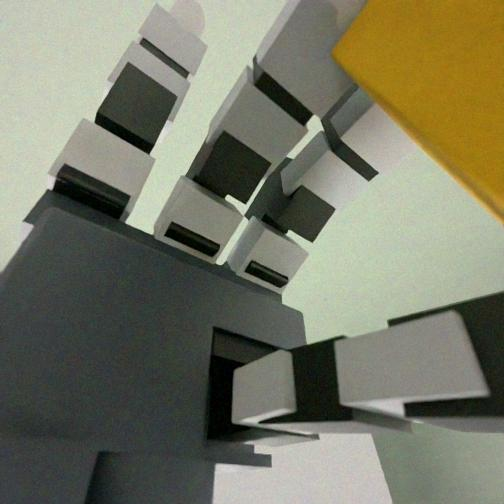

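>>> move(
  joints={"joint_4_rad": -2.13, "joint_6_rad": 0.658},
  min_time_s=1,
)

>>> move(
  joints={"joint_4_rad": -2.15, "joint_6_rad": 0.678},
  min_time_s=1,
)

Scene clock: 1004.67 s.
move: done
base_odometry: x=+0.068 y=+0.789 heading=+2.540
base_tilt: forward=+0.4 right=-0.1
base_status: not commanded
joint_positions: joint_1_rad=+0.000 joint_2_rad=+0.154 joint_3_rad=+3.140 joint_4_rad=-2.093 joint_5_rad=-0.027 joint_6_rad=+0.577 joint_7_rad=-0.010 hand_index_mcp=-0.087 hand_index_abd=-0.005 hand_index_pip=+0.176 hand_index_dip=+0.714 hand_middle_mcp=-0.107 hand_middle_abd=-0.005 hand_middle_pip=+0.190 hand_middle_dip=+0.716 hand_ring_mcp=+0.471 hand_ring_abd=+0.001 hand_ring_pip=+0.576 hand_ring_dip=+0.696 hand_thumb_cmc=-0.557 hand_thumb_axl=+0.675 hand_thumb_mcp=+0.294 hand_thumb_ipl=+0.185 hand_current_limit=+0.400 hand_speed=-0.850
joint_status: all done
hand_state: blocked,goal,blocked,goal,blocked,goal,blocked,blocked,goal,goal,goal,goal,goal,goal,blocked,goal
index_mcp_current_ma: 385
index_abd_current_ma: -2
index_pip_current_ma: 57
index_dip_current_ma: 21
middle_mcp_current_ma: 385
middle_abd_current_ma: -2
middle_pip_current_ma: 95
middle_dip_current_ma: 24
ring_mcp_current_ma: -7
ring_abd_current_ma: 0
ring_pip_current_ma: 0
ring_dip_current_ma: 0
thumb_cmc_current_ma: 13
thumb_axl_current_ma: -1
thumb_mcp_current_ma: 217
thumb_ipl_current_ma: 28
hand_goal_index_mcp: -0.250
hand_goal_index_abd: 0.000
hand_goal_index_pip: 0.140
hand_goal_index_dip: 0.696
hand_goal_middle_mcp: -0.250
hand_goal_middle_abd: 0.000
hand_goal_middle_pip: 0.140
hand_goal_middle_dip: 0.696
hand_goal_ring_mcp: 0.480
hand_goal_ring_abd: 0.000
hand_goal_ring_pip: 0.576
hand_goal_ring_dip: 0.696
hand_goal_thumb_cmc: -0.570
hand_goal_thumb_axl: 0.678
hand_goal_thumb_mcp: 0.226
hand_goal_thumb_ipl: 0.168
motor_effort: joint_1_rad=+0(1) joint_2_rad=-19(20) joint_3_rad=-1(1) joint_4_rad=+15(16) joint_5_rad=+0(1) joint_6_rad=+8(9) joint_7_rad=+1(1)
hand_pose: x=+0.7207 y=+0.0235 z=+0.7869 quat_wxyz=(+0.479, -0.513, +0.536, -0.470) (m; base frame)
hand_target: x=+0.7189 y=+0.0305 z=+0.7859 quat_wxyz=(+0.502, -0.495, +0.537, -0.464) (m; base frame)
hand_status: not commanded
pictures: none

Scene clock: 1005.97 s.
move: done
base_odometry: x=+0.068 y=+0.789 heading=+2.540
base_tilt: forward=+0.4 right=-0.1
base_status: not commanded
joint_positions: joint_1_rad=+0.000 joint_2_rad=+0.154 joint_3_rad=+3.140 joint_4_rad=-2.107 joint_5_rad=-0.027 joint_6_rad=+0.605 joint_7_rad=-0.010 hand_index_mcp=-0.087 hand_index_abd=-0.005 hand_index_pip=+0.177 hand_index_dip=+0.715 hand_middle_mcp=-0.107 hand_middle_abd=-0.005 hand_middle_pip=+0.191 hand_middle_dip=+0.716 hand_ring_mcp=+0.471 hand_ring_abd=+0.001 hand_ring_pip=+0.576 hand_ring_dip=+0.696 hand_thumb_cmc=-0.556 hand_thumb_axl=+0.675 hand_thumb_mcp=+0.294 hand_thumb_ipl=+0.185 hand_current_limit=+0.400 hand_speed=-0.850
joint_status: all done
hand_state: blocked,goal,blocked,goal,blocked,goal,blocked,blocked,goal,goal,goal,goal,goal,goal,blocked,goal
index_mcp_current_ma: 385
index_abd_current_ma: -2
index_pip_current_ma: 59
index_dip_current_ma: 21
middle_mcp_current_ma: 385
middle_abd_current_ma: -2
middle_pip_current_ma: 96
middle_dip_current_ma: 24
ring_mcp_current_ma: -7
ring_abd_current_ma: 0
ring_pip_current_ma: 0
ring_dip_current_ma: 0
thumb_cmc_current_ma: 14
thumb_axl_current_ma: -1
thumb_mcp_current_ma: 217
thumb_ipl_current_ma: 28
hand_goal_index_mcp: -0.250
hand_goal_index_abd: 0.000
hand_goal_index_pip: 0.140
hand_goal_index_dip: 0.696
hand_goal_middle_mcp: -0.250
hand_goal_middle_abd: 0.000
hand_goal_middle_pip: 0.140
hand_goal_middle_dip: 0.696
hand_goal_ring_mcp: 0.480
hand_goal_ring_abd: 0.000
hand_goal_ring_pip: 0.576
hand_goal_ring_dip: 0.696
hand_goal_thumb_cmc: -0.570
hand_goal_thumb_axl: 0.678
hand_goal_thumb_mcp: 0.226
hand_goal_thumb_ipl: 0.168
motor_effort: joint_1_rad=+0(1) joint_2_rad=-19(20) joint_3_rad=+0(1) joint_4_rad=+13(15) joint_5_rad=+1(1) joint_6_rad=+7(9) joint_7_rad=+1(2)
hand_pose: x=+0.7193 y=+0.0233 z=+0.7873 quat_wxyz=(+0.482, -0.509, +0.533, -0.474) (m; base frame)
hand_target: x=+0.7147 y=+0.0305 z=+0.7812 quat_wxyz=(+0.502, -0.495, +0.537, -0.464) (m; base frame)
hand_status: not commanded
pictures: none

>>> move(
  joints={"hand_speed": -0.88, "hand_index_mcp": 0.0, "hand_middle_mcp": 0.0},
)

>>> move(
  joints={"hand_index_mcp": 0.25, "hand_middle_mcp": 0.25},
  cameras=["wrist_camera"],
)

Scene clock: 1009.43 s.
move: done
base_odometry: x=+0.068 y=+0.789 heading=+2.540
base_tilt: forward=+0.4 right=-0.1
base_status: not commanded
joint_positions: joint_1_rad=+0.000 joint_2_rad=+0.154 joint_3_rad=+3.140 joint_4_rad=-2.118 joint_5_rad=-0.027 joint_6_rad=+0.605 joint_7_rad=-0.013 hand_index_mcp=-0.013 hand_index_abd=-0.003 hand_index_pip=+0.142 hand_index_dip=+0.699 hand_middle_mcp=-0.011 hand_middle_abd=-0.004 hand_middle_pip=+0.143 hand_middle_dip=+0.699 hand_ring_mcp=+0.471 hand_ring_abd=+0.001 hand_ring_pip=+0.576 hand_ring_dip=+0.696 hand_thumb_cmc=-0.556 hand_thumb_axl=+0.675 hand_thumb_mcp=+0.274 hand_thumb_ipl=+0.178 hand_current_limit=+0.400 hand_speed=-0.880
joint_status: all done
hand_state: goal,goal,goal,goal,goal,goal,goal,goal,goal,goal,goal,goal,goal,goal,blocked,goal
index_mcp_current_ma: -13
index_abd_current_ma: -1
index_pip_current_ma: 1
index_dip_current_ma: 1
middle_mcp_current_ma: -10
middle_abd_current_ma: -1
middle_pip_current_ma: 1
middle_dip_current_ma: 1
ring_mcp_current_ma: -7
ring_abd_current_ma: 0
ring_pip_current_ma: 0
ring_dip_current_ma: 0
thumb_cmc_current_ma: 14
thumb_axl_current_ma: -1
thumb_mcp_current_ma: 129
thumb_ipl_current_ma: 13
hand_goal_index_mcp: 0.000
hand_goal_index_abd: 0.000
hand_goal_index_pip: 0.140
hand_goal_index_dip: 0.696
hand_goal_middle_mcp: 0.000
hand_goal_middle_abd: 0.000
hand_goal_middle_pip: 0.140
hand_goal_middle_dip: 0.696
hand_goal_ring_mcp: 0.480
hand_goal_ring_abd: 0.000
hand_goal_ring_pip: 0.576
hand_goal_ring_dip: 0.696
hand_goal_thumb_cmc: -0.570
hand_goal_thumb_axl: 0.678
hand_goal_thumb_mcp: 0.226
hand_goal_thumb_ipl: 0.168
motor_effort: joint_1_rad=+0(1) joint_2_rad=-18(19) joint_3_rad=-1(1) joint_4_rad=+15(16) joint_5_rad=+1(1) joint_6_rad=+8(8) joint_7_rad=+1(2)
hand_pose: x=+0.7161 y=+0.0235 z=+0.7819 quat_wxyz=(+0.480, -0.511, +0.536, -0.470) (m; base frame)
hand_target: x=+0.7147 y=+0.0305 z=+0.7812 quat_wxyz=(+0.502, -0.495, +0.537, -0.464) (m; base frame)
hand_status: not commanded
pictures: none

Scene clock: 1010.47 s.
move: done
base_odometry: x=+0.068 y=+0.789 heading=+2.540
base_tilt: forward=+0.4 right=-0.1
base_status: not commanded
joint_positions: joint_1_rad=+0.000 joint_2_rad=+0.154 joint_3_rad=+3.140 joint_4_rad=-2.118 joint_5_rad=-0.027 joint_6_rad=+0.605 joint_7_rad=-0.013 hand_index_mcp=+0.232 hand_index_abd=-0.003 hand_index_pip=+0.142 hand_index_dip=+0.699 hand_middle_mcp=+0.235 hand_middle_abd=-0.004 hand_middle_pip=+0.142 hand_middle_dip=+0.698 hand_ring_mcp=+0.471 hand_ring_abd=+0.001 hand_ring_pip=+0.576 hand_ring_dip=+0.696 hand_thumb_cmc=-0.556 hand_thumb_axl=+0.675 hand_thumb_mcp=+0.274 hand_thumb_ipl=+0.178 hand_current_limit=+0.400 hand_speed=-0.880
joint_status: all done
hand_state: goal,goal,goal,goal,goal,goal,goal,goal,goal,goal,goal,goal,goal,goal,blocked,goal
index_mcp_current_ma: -21
index_abd_current_ma: -1
index_pip_current_ma: 1
index_dip_current_ma: 1
middle_mcp_current_ma: -16
middle_abd_current_ma: -1
middle_pip_current_ma: 1
middle_dip_current_ma: 1
ring_mcp_current_ma: -7
ring_abd_current_ma: 0
ring_pip_current_ma: 0
ring_dip_current_ma: 0
thumb_cmc_current_ma: 14
thumb_axl_current_ma: -1
thumb_mcp_current_ma: 129
thumb_ipl_current_ma: 12
hand_goal_index_mcp: 0.250
hand_goal_index_abd: 0.000
hand_goal_index_pip: 0.140
hand_goal_index_dip: 0.696
hand_goal_middle_mcp: 0.250
hand_goal_middle_abd: 0.000
hand_goal_middle_pip: 0.140
hand_goal_middle_dip: 0.696
hand_goal_ring_mcp: 0.480
hand_goal_ring_abd: 0.000
hand_goal_ring_pip: 0.576
hand_goal_ring_dip: 0.696
hand_goal_thumb_cmc: -0.570
hand_goal_thumb_axl: 0.678
hand_goal_thumb_mcp: 0.226
hand_goal_thumb_ipl: 0.168
motor_effort: joint_1_rad=+1(1) joint_2_rad=-17(18) joint_3_rad=+0(1) joint_4_rad=+16(16) joint_5_rad=+1(1) joint_6_rad=+8(9) joint_7_rad=+2(2)
hand_pose: x=+0.7161 y=+0.0235 z=+0.7819 quat_wxyz=(+0.480, -0.511, +0.536, -0.470) (m; base frame)
hand_target: x=+0.7147 y=+0.0305 z=+0.7812 quat_wxyz=(+0.502, -0.495, +0.537, -0.464) (m; base frame)
hand_status: not commanded
pictures: wrist_camera
camera_calibration:
wrist_camera: T_world_to_cam=[[-0.0381925, 0.810318, -0.584744, 0.501473], [-0.688216, 0.402936, 0.603325, -0.0369301], [0.7245, 0.425473, 0.542285, -0.835422], [0, 0, 0, 1]] pos_world=[0.599, -0.0360227, 0.768552]

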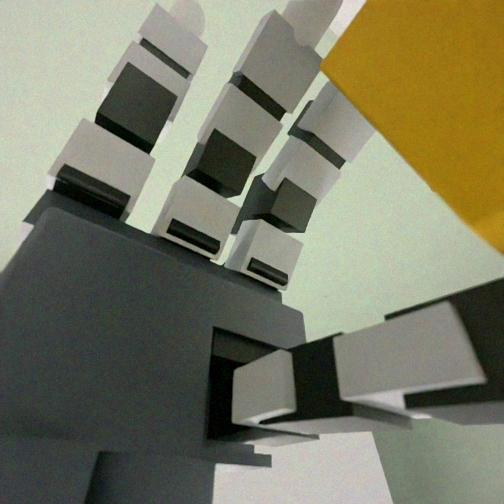

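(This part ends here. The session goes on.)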